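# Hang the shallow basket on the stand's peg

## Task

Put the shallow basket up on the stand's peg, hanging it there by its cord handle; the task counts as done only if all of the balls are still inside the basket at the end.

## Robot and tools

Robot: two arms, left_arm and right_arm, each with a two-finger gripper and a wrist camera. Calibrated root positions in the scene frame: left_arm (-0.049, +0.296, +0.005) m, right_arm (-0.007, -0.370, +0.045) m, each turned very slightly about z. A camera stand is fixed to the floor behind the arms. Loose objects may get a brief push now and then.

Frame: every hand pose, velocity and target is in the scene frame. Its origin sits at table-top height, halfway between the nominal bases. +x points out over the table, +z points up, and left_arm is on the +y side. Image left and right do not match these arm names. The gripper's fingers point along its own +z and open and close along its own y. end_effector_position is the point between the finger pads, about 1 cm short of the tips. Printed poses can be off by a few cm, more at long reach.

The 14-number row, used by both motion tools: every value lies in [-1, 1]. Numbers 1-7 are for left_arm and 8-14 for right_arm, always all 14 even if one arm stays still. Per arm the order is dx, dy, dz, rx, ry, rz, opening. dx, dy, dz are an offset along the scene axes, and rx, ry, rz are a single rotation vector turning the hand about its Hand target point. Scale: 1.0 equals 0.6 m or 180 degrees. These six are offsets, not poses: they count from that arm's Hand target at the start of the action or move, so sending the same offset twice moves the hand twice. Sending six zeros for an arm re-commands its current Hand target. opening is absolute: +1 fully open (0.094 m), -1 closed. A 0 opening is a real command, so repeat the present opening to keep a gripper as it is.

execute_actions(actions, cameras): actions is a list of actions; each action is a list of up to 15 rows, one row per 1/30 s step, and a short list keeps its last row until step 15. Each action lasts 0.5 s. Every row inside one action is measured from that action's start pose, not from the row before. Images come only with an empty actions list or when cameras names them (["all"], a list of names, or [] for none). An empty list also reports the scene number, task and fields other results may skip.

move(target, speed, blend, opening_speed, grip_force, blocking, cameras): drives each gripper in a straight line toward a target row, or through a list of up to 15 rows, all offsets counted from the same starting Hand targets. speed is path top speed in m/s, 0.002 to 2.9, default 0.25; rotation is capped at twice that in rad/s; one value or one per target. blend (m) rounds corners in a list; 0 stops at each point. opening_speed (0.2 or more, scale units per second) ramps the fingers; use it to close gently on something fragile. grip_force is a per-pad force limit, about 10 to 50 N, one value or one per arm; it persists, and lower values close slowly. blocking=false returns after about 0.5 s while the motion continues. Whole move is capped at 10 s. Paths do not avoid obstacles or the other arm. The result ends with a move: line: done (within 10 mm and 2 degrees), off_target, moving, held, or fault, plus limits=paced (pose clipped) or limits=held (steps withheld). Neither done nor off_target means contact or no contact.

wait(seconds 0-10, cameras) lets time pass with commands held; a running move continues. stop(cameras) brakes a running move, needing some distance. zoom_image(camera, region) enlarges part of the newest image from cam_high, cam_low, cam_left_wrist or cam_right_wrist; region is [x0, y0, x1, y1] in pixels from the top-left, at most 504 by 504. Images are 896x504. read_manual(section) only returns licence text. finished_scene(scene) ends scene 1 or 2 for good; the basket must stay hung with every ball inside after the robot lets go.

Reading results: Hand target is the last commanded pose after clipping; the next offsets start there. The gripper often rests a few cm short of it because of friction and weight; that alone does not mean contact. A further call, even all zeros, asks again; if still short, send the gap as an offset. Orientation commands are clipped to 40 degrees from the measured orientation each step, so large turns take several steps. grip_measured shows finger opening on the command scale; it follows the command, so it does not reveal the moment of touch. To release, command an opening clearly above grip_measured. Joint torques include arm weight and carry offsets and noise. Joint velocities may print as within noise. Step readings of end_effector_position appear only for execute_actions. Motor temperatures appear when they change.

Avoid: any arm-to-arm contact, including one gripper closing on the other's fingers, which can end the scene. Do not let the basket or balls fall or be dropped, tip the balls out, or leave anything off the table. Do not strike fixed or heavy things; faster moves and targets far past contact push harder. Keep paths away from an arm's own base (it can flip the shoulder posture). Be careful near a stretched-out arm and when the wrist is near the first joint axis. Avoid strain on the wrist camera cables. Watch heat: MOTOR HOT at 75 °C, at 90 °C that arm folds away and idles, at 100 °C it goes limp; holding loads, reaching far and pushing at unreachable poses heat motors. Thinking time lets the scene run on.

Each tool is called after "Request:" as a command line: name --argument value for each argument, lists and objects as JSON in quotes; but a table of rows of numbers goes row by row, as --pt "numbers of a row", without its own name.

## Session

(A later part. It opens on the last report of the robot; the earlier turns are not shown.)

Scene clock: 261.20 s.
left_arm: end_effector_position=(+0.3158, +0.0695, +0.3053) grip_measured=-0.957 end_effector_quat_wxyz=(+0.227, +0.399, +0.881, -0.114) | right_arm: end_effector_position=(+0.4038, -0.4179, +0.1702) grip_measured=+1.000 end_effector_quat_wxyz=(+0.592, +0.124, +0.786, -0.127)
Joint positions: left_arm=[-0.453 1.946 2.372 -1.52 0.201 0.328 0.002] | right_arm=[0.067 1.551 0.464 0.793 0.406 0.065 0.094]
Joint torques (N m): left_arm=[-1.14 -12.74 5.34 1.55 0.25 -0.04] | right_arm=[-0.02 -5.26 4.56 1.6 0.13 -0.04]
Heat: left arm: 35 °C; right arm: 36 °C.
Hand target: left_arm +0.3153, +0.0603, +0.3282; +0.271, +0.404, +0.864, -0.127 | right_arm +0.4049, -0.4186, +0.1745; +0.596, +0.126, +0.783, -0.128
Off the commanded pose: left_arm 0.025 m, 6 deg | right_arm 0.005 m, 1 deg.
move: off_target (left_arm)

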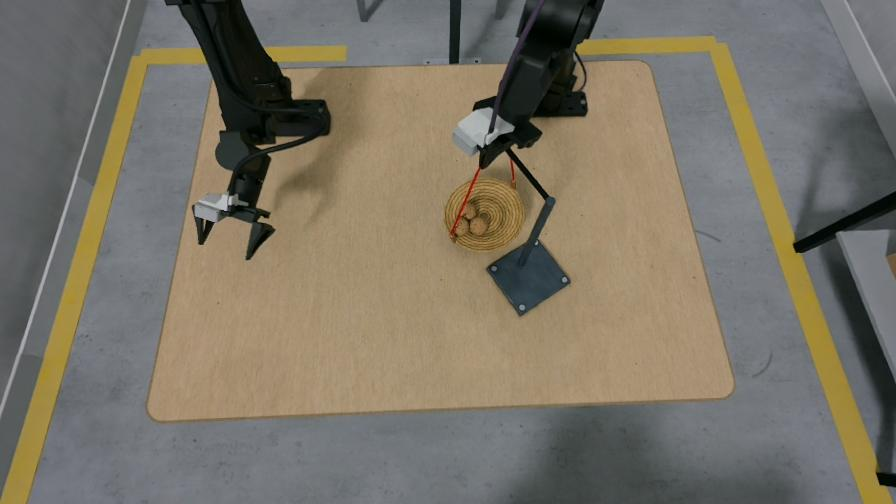

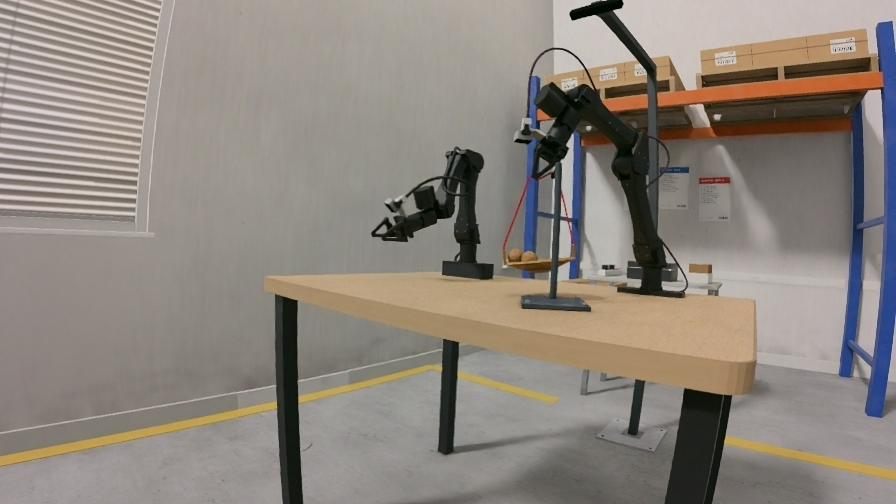

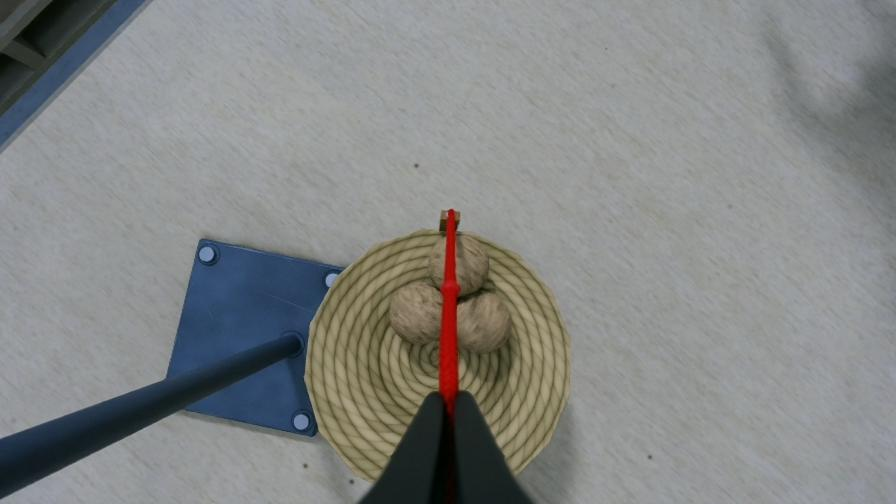

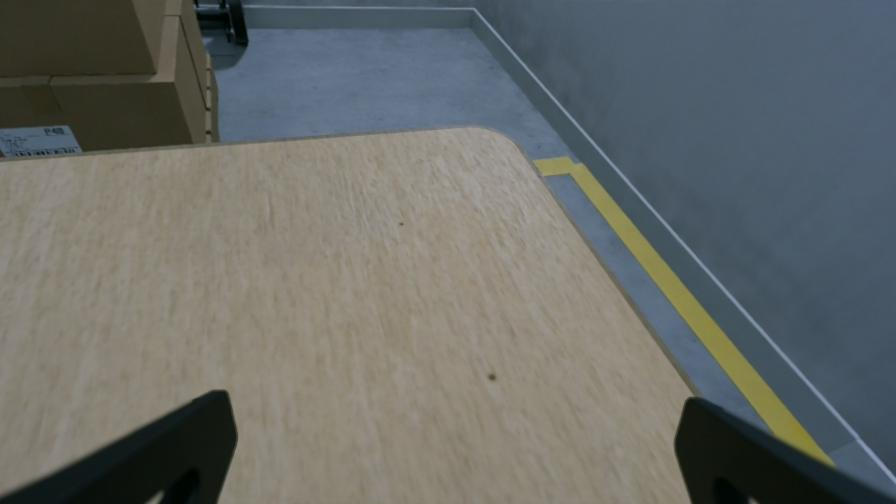

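Request:
move --target '[-0.008,0.015,0.025,0,0,0,-1,0,0,0,0,0,0,1]' --speed 0.01 --cameras '["all"]'

Request:
zoom_image --camera "cam_low" --region '[480, 100, 640, 320]'

Request:
zoom_image --camera "cam_high" --region '[410, 60, 610, 280]'

Scene clock: 276.73 s.
left_arm: end_effector_position=(+0.3097, +0.0709, +0.3267) grip_measured=-0.957 end_effector_quat_wxyz=(+0.246, +0.401, +0.874, -0.119) | right_arm: end_effector_position=(+0.4038, -0.4179, +0.1702) grip_measured=+1.000 end_effector_quat_wxyz=(+0.592, +0.124, +0.786, -0.127)
Joint positions: left_arm=[-0.453 1.945 2.457 -1.567 0.209 0.331 0.002] | right_arm=[0.067 1.551 0.464 0.793 0.406 0.065 0.094]
Joint torques (N m): left_arm=[0.38 -9.57 8.91 1.12 0.24 0.05] | right_arm=[-0.01 -5.26 4.49 1.61 0.14 -0.02]
Motor temperatures (°C): left_arm=[28 34 34 35 25 24 26] | right_arm=[26 24 36 33 24 23 24]
Heat: left arm: 35 °C; right arm: 36 °C.
Hand target: left_arm +0.3105, +0.0693, +0.3431; +0.271, +0.404, +0.864, -0.127 | right_arm +0.4049, -0.4186, +0.1745; +0.596, +0.126, +0.783, -0.128
Off the commanded pose: left_arm 0.017 m, 3 deg | right_arm 0.005 m, 1 deg.
move: off_target (left_arm)

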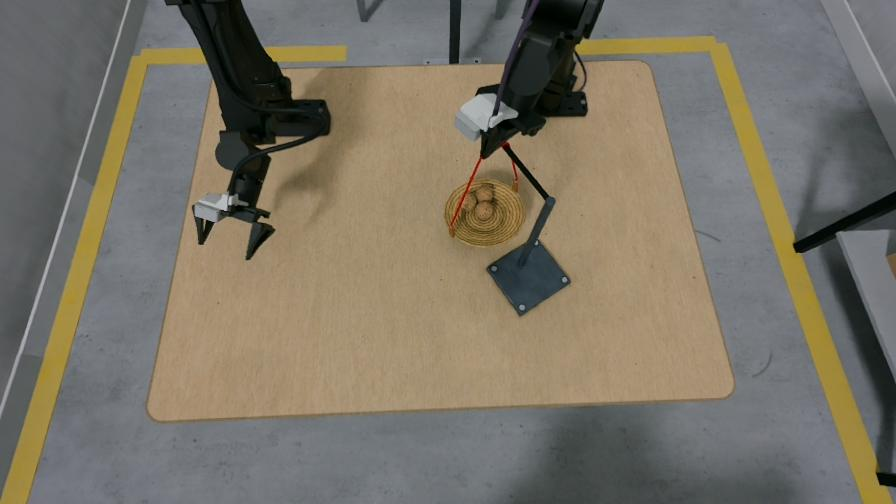

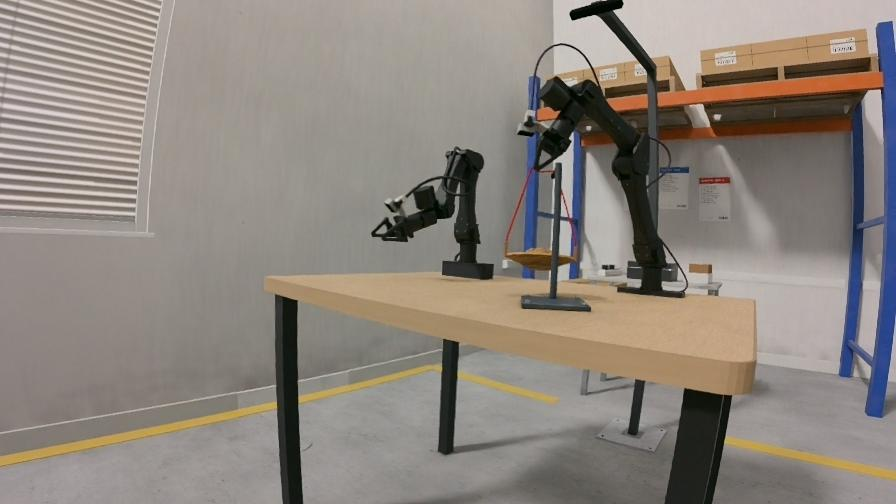

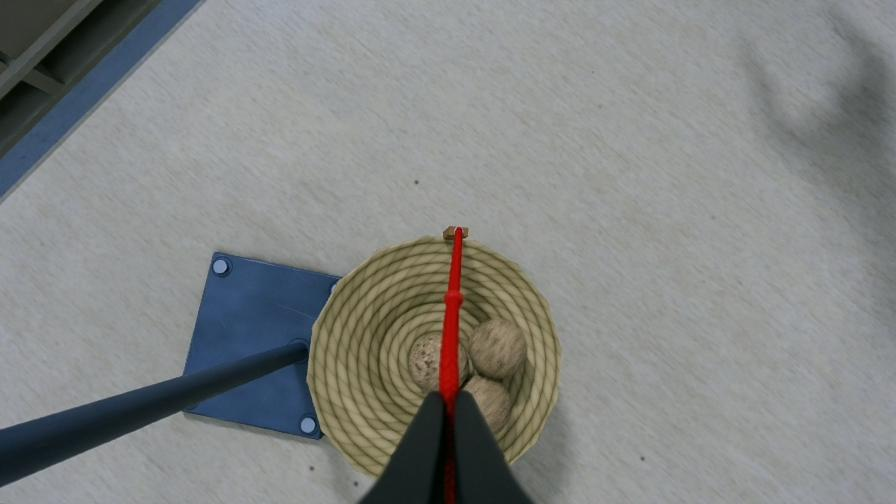

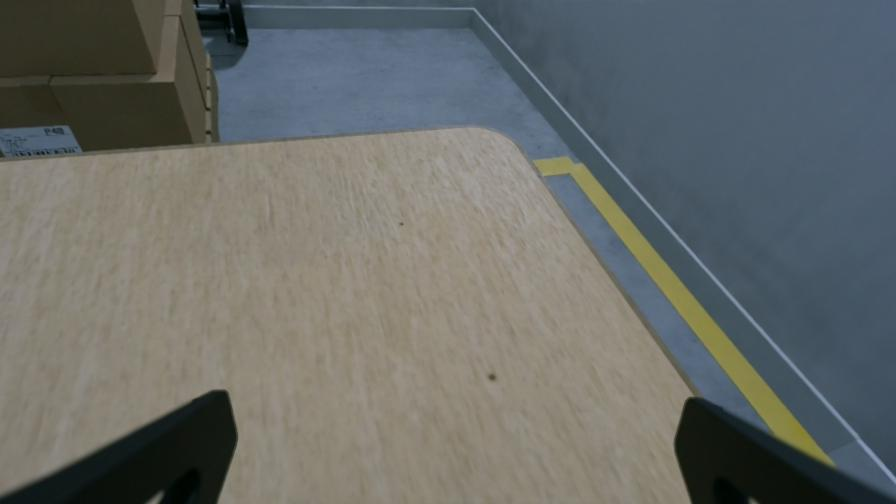

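Scaled by 2.291 from the camera's 896x504 image, which has a finer 1280x720 frame.

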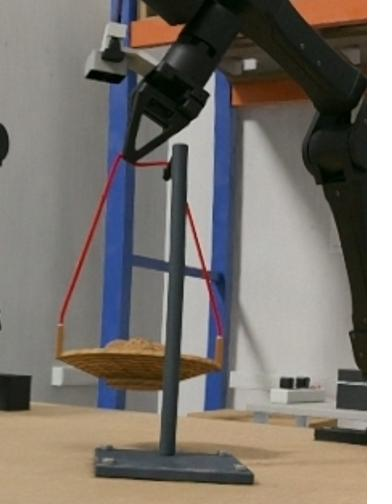

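Scaled by 2.291 from the camera's 896x504 image, which has a finer 1280x720 frame.

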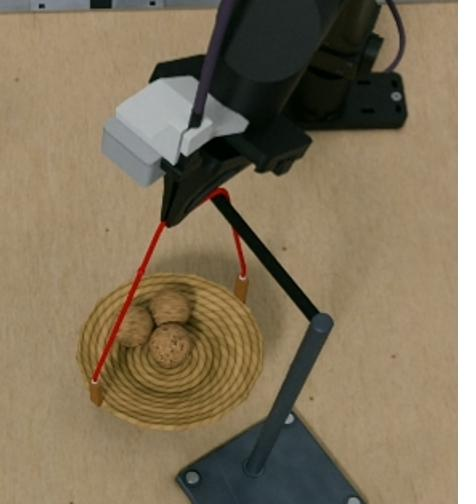

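Request:
move --target '[-0.011,0.022,0.004,0,0,0,-1,0,0,0,0,0,0,1]' --speed 0.01 --cameras '["cam_high","cam_low"]'

Request:
zoom_image --camera "cam_low" --region '[480, 100, 640, 320]'

Request:
zoom_image --camera "cam_high" --region '[410, 60, 610, 280]'

Scene clock: 285.33 s.
left_arm: end_effector_position=(+0.3101, +0.0794, +0.3259) grip_measured=-0.957 end_effector_quat_wxyz=(+0.244, +0.403, +0.874, -0.119) | right_arm: end_effector_position=(+0.4038, -0.4179, +0.1702) grip_measured=+1.000 end_effector_quat_wxyz=(+0.592, +0.124, +0.786, -0.127)
Joint positions: left_arm=[-0.429 1.931 2.435 -1.568 0.223 0.355 0.002] | right_arm=[0.067 1.551 0.464 0.793 0.406 0.065 0.094]
Joint torques (N m): left_arm=[0.64 -12.66 5.29 1.14 0.22 0.06] | right_arm=[-0.06 -5.29 4.52 1.63 0.12 -0.05]
Heat: left arm: 34 °C; right arm: 36 °C.
Hand target: left_arm +0.3039, +0.0825, +0.3456; +0.271, +0.404, +0.864, -0.127 | right_arm +0.4049, -0.4186, +0.1745; +0.596, +0.126, +0.783, -0.128
Off the commanded pose: left_arm 0.021 m, 3 deg | right_arm 0.005 m, 1 deg.
move: off_target (left_arm)
Images, in order (width x height): cam_high 896x504, cam_low 896x504.

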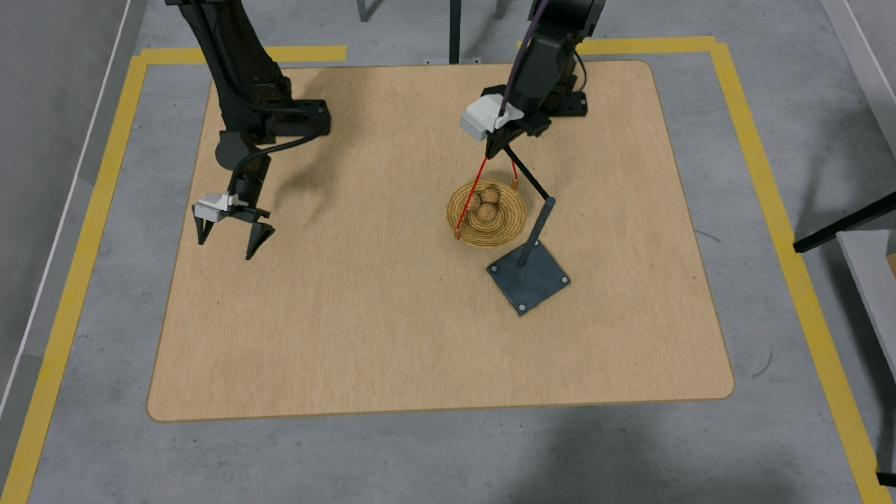

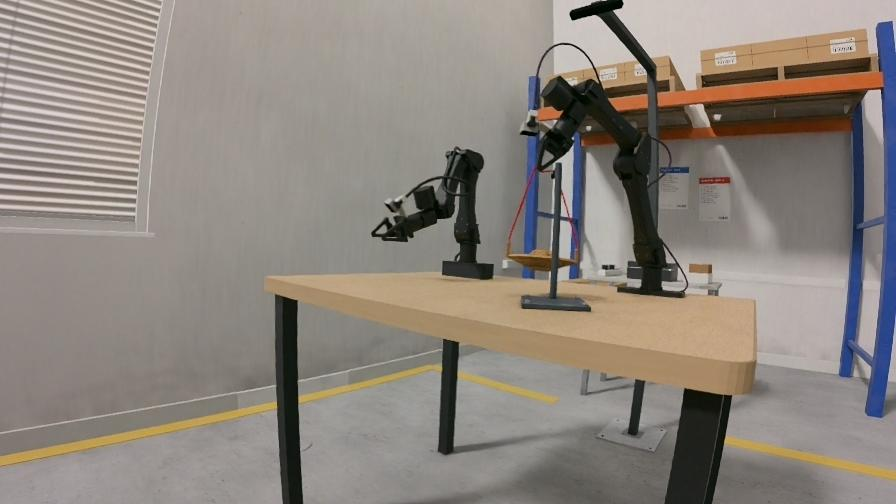

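Scaled by 2.291 from the camera's 896x504 image, which has a finer 1280x720 frame.

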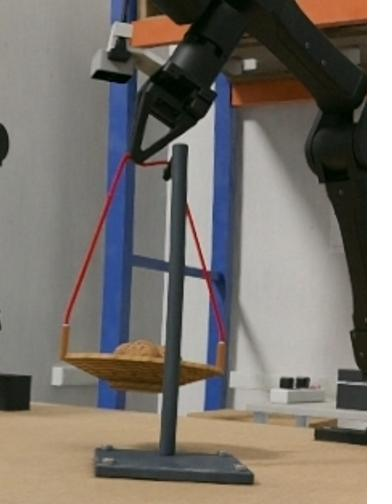

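Scaled by 2.291 from the camera's 896x504 image, which has a finer 1280x720 frame.

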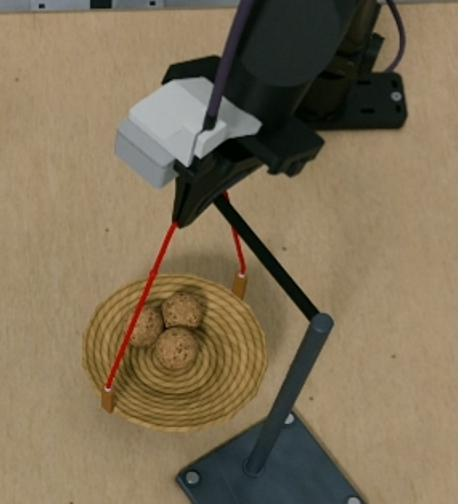

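Request:
move --target '[0.004,-0.004,-0.015,0,0,0,-1,0,0,0,0,0,0,1]' --speed 0.01 --cameras '["cam_high","cam_low"]'

Request:
zoom_image --camera "cam_low" --region '[480, 100, 640, 320]'

Request:
zoom_image --camera "cam_high" --region '[410, 60, 610, 280]'

Scene clock: 290.20 s.
left_arm: end_effector_position=(+0.3080, +0.0803, +0.3151) grip_measured=-0.957 end_effector_quat_wxyz=(+0.234, +0.403, +0.877, -0.119) | right_arm: end_effector_position=(+0.4038, -0.4179, +0.1702) grip_measured=+1.000 end_effector_quat_wxyz=(+0.592, +0.124, +0.786, -0.127)
Joint positions: left_arm=[-0.429 1.9 2.345 -1.53 0.224 0.356 0.002] | right_arm=[0.067 1.551 0.464 0.793 0.406 0.065 0.094]
Joint torques (N m): left_arm=[0.31 -12.52 5.44 1.34 0.24 0.03] | right_arm=[-0.01 -5.27 4.49 1.62 0.13 -0.04]
Heat: left arm: 34 °C; right arm: 36 °C.
Hand target: left_arm +0.3063, +0.0801, +0.3366; +0.271, +0.404, +0.864, -0.127 | right_arm +0.4049, -0.4186, +0.1745; +0.596, +0.126, +0.783, -0.128
Off the commanded pose: left_arm 0.022 m, 5 deg | right_arm 0.005 m, 1 deg.
move: off_target (left_arm)
Images, in order (width x height): cam_high 896x504, cam_low 896x504.

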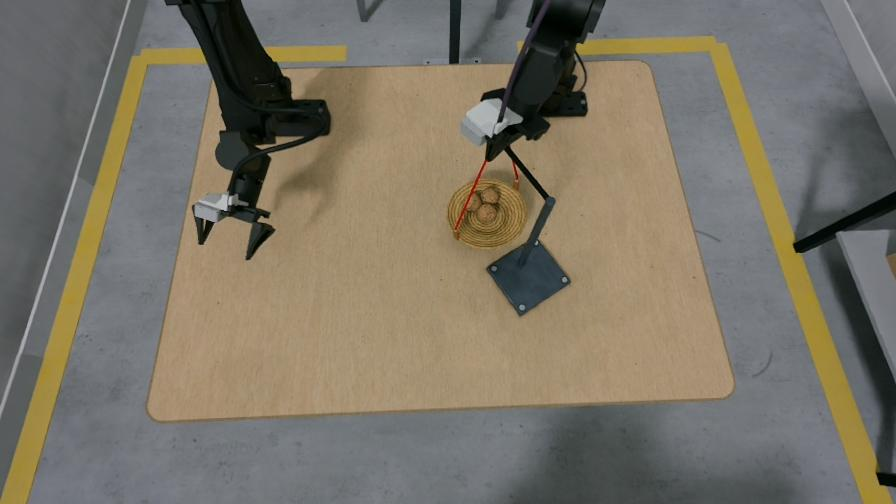

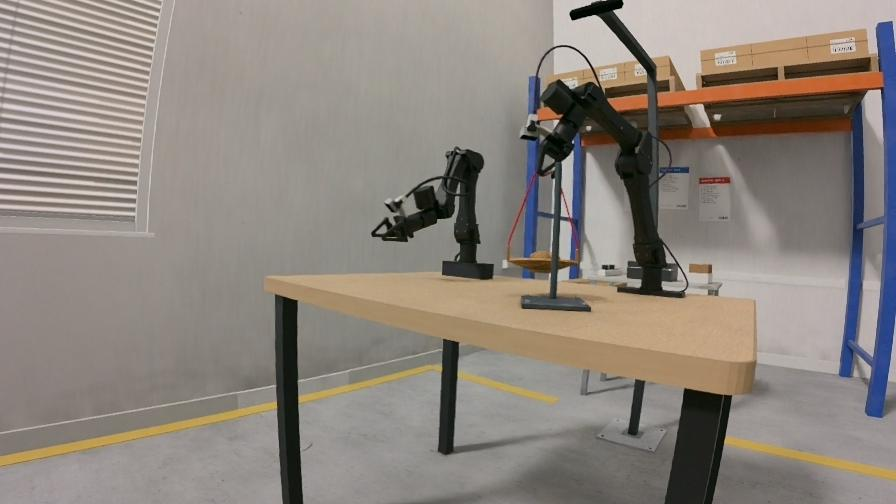

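Scaled by 2.291 from the camera's 896x504 image, which has a finer 1280x720 frame.

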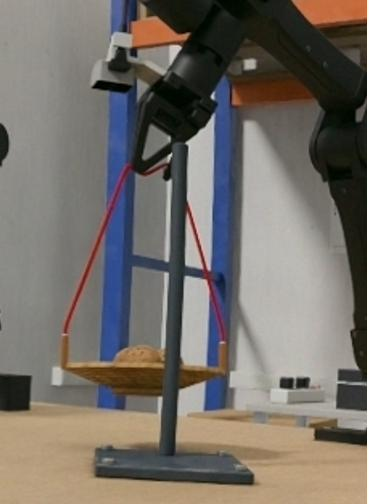

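Scaled by 2.291 from the camera's 896x504 image, which has a finer 1280x720 frame.

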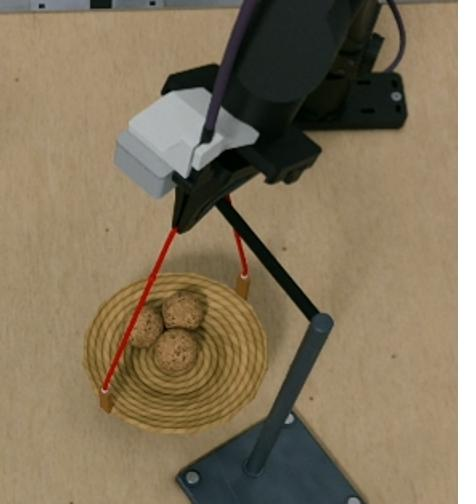

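Request:
move --target '[0,0,-0.006,0,0,0,-0.6,0,0,0,0,0,0,1]' --opening_speed 0.2 --speed 0.01 --cameras '["cam_high","cam_low","cam_left_wrist"]'

Request:
zoom_image --camera "cam_low" --region '[480, 100, 640, 320]'

Request:
zoom_image --camera "cam_high" --region '[410, 60, 610, 280]'

Scene clock: 295.40 s.
left_arm: end_effector_position=(+0.3100, +0.0790, +0.3149) grip_measured=-0.602 end_effector_quat_wxyz=(+0.242, +0.403, +0.874, -0.120) | right_arm: end_effector_position=(+0.4038, -0.4179, +0.1702) grip_measured=+1.000 end_effector_quat_wxyz=(+0.592, +0.124, +0.786, -0.127)
Joint positions: left_arm=[-0.429 1.881 2.306 -1.492 0.226 0.356 0.019] | right_arm=[0.067 1.551 0.464 0.793 0.406 0.065 0.094]
Joint torques (N m): left_arm=[0.32 -12.19 5.31 1.24 0.23 0.03] | right_arm=[0.05 -5.23 4.53 1.6 0.13 -0.02]
Heat: left arm: 34 °C; right arm: 36 °C.
Hand target: left_arm +0.3062, +0.0801, +0.3330; +0.271, +0.404, +0.864, -0.127 | right_arm +0.4049, -0.4186, +0.1745; +0.596, +0.126, +0.783, -0.128
Off the commanded pose: left_arm 0.019 m, 4 deg | right_arm 0.005 m, 1 deg.
move: off_target (left_arm)
Images, in order (width x height): cam_high 896x504, cam_low 896x504, cam_left_wrist 896x504.

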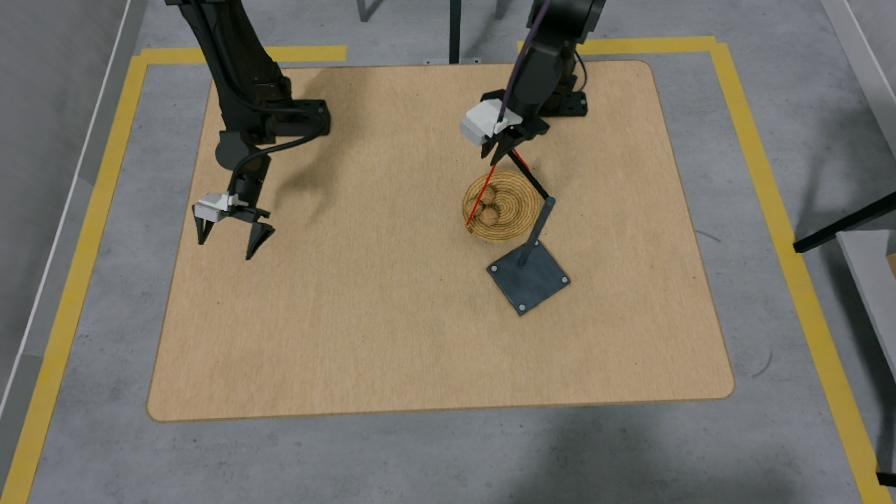

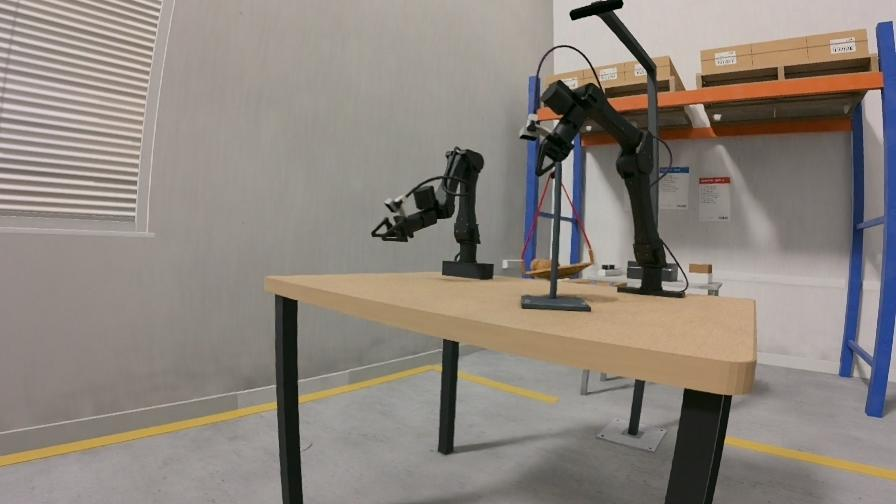

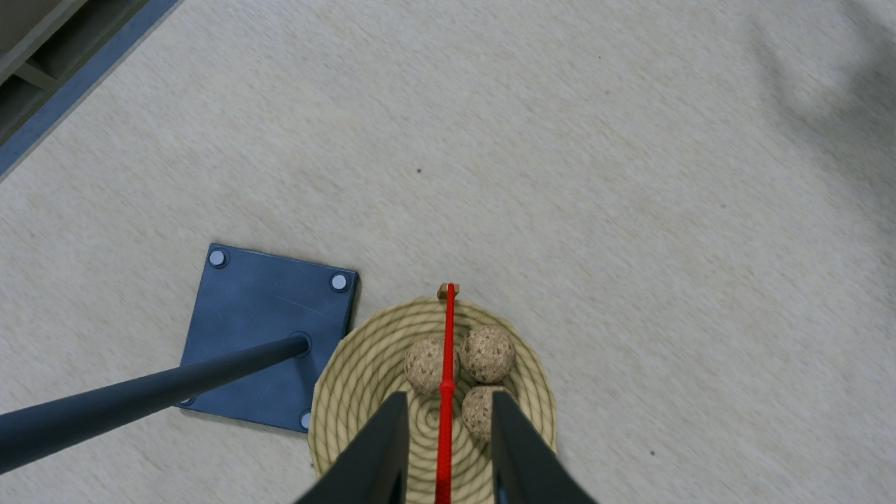

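Scaled by 2.291 from the camera's 896x504 image, which has a finer 1280x720 frame.

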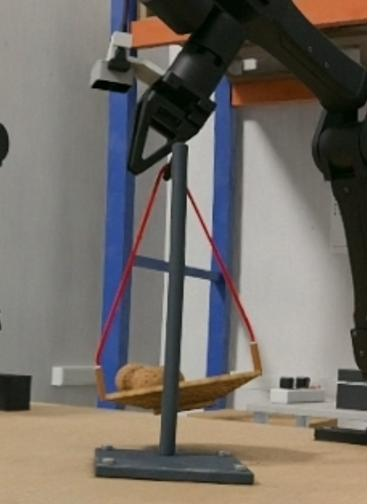

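Scaled by 2.291 from the camera's 896x504 image, which has a finer 1280x720 frame.

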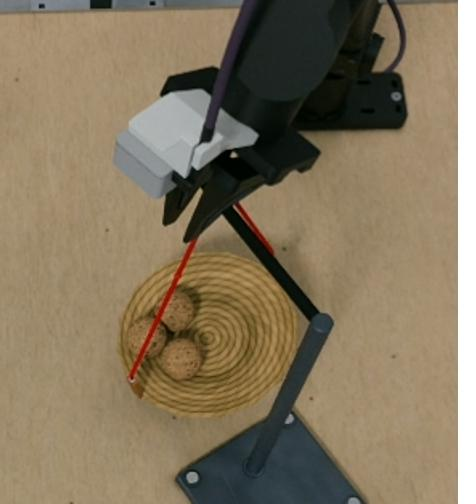

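Request:
move --pt "0.008 -0.014 0.06 0 0 0 -0.6 0 0 0 0 0 0 1" --pt "0 0 0.18 0 0 0 -0.6 0 0 0 0 0 0 1" --pt "-0.17 0.15 0.2 0 0 0 -0.6 0 0 0 0 0 0 1" --blend '[0.01,0.02,0]' --speed '[0.06,0.1,0.15]' --cameras '["cam_high","cam_low"]'

Request:
zoom_image --camera "cam_low" --region '[480, 100, 640, 320]'

Request:
zoom_image --camera "cam_high" --region '[410, 60, 610, 280]'

Scene clock: 304.97 s.
left_arm: end_effector_position=(+0.2047, +0.1702, +0.4509) grip_measured=-0.602 end_effector_quat_wxyz=(+0.418, +0.359, +0.826, -0.120) | right_arm: end_effector_position=(+0.4038, -0.4179, +0.1702) grip_measured=+1.000 end_effector_quat_wxyz=(+0.592, +0.124, +0.786, -0.127)
Joint positions: left_arm=[-0.228 1.426 2.285 -1.579 0.341 0.415 0.019] | right_arm=[0.067 1.551 0.464 0.793 0.406 0.065 0.094]
Joint torques (N m): left_arm=[0.61 -3.18 3.63 1.48 0.24 0.06] | right_arm=[-0.01 -5.2 4.52 1.62 0.12 -0.02]
Heat: left arm: 34 °C; right arm: 36 °C.
Hand target: left_arm +0.2043, +0.1701, +0.4530; +0.271, +0.404, +0.864, -0.127 | right_arm +0.4049, -0.4186, +0.1745; +0.596, +0.126, +0.783, -0.128
Off the commanded pose: left_arm 0.002 m, 18 deg | right_arm 0.005 m, 1 deg.
joint read past its limit (left arm) — joint 4 (wrist pitch), lower limit.
joint sent to its limit (left arm) — joint 4 (wrist pitch), lower limit. The joint targets are off in orientation, not in position.
move: off_target (left_arm)
Images, in order (width x height): cam_high 896x504, cam_low 896x504.

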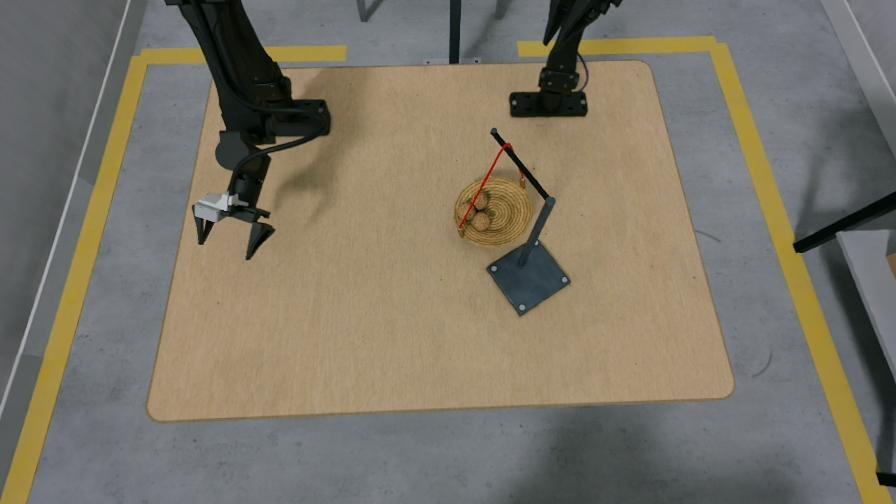

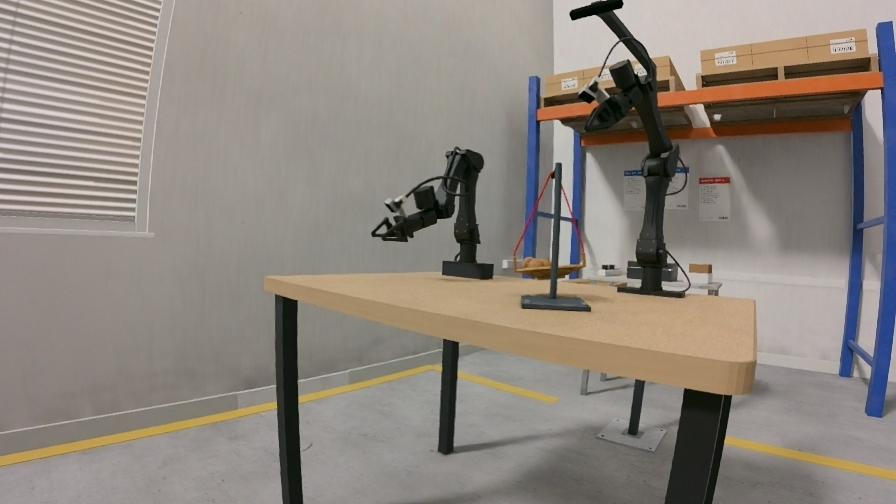

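Scaled by 2.291 from the camera's 896x504 image, which has a finer 1280x720 frame.

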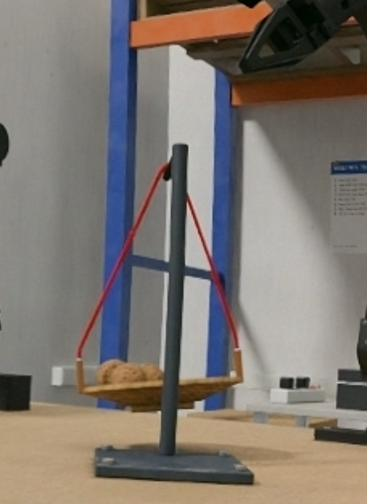

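Scaled by 2.291 from the camera's 896x504 image, which has a finer 1280x720 frame.

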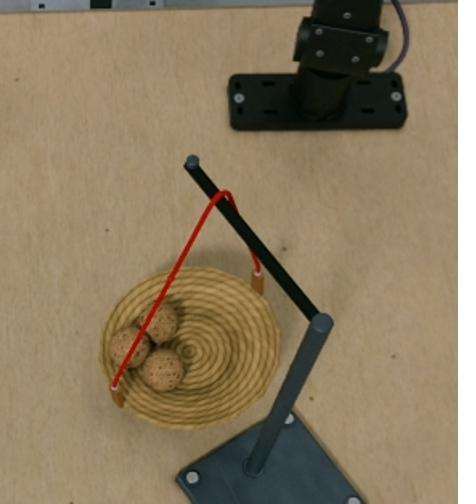

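Hung, balls inside.

Request:
finished_scene --scene 1

The scene is finished: the task was done.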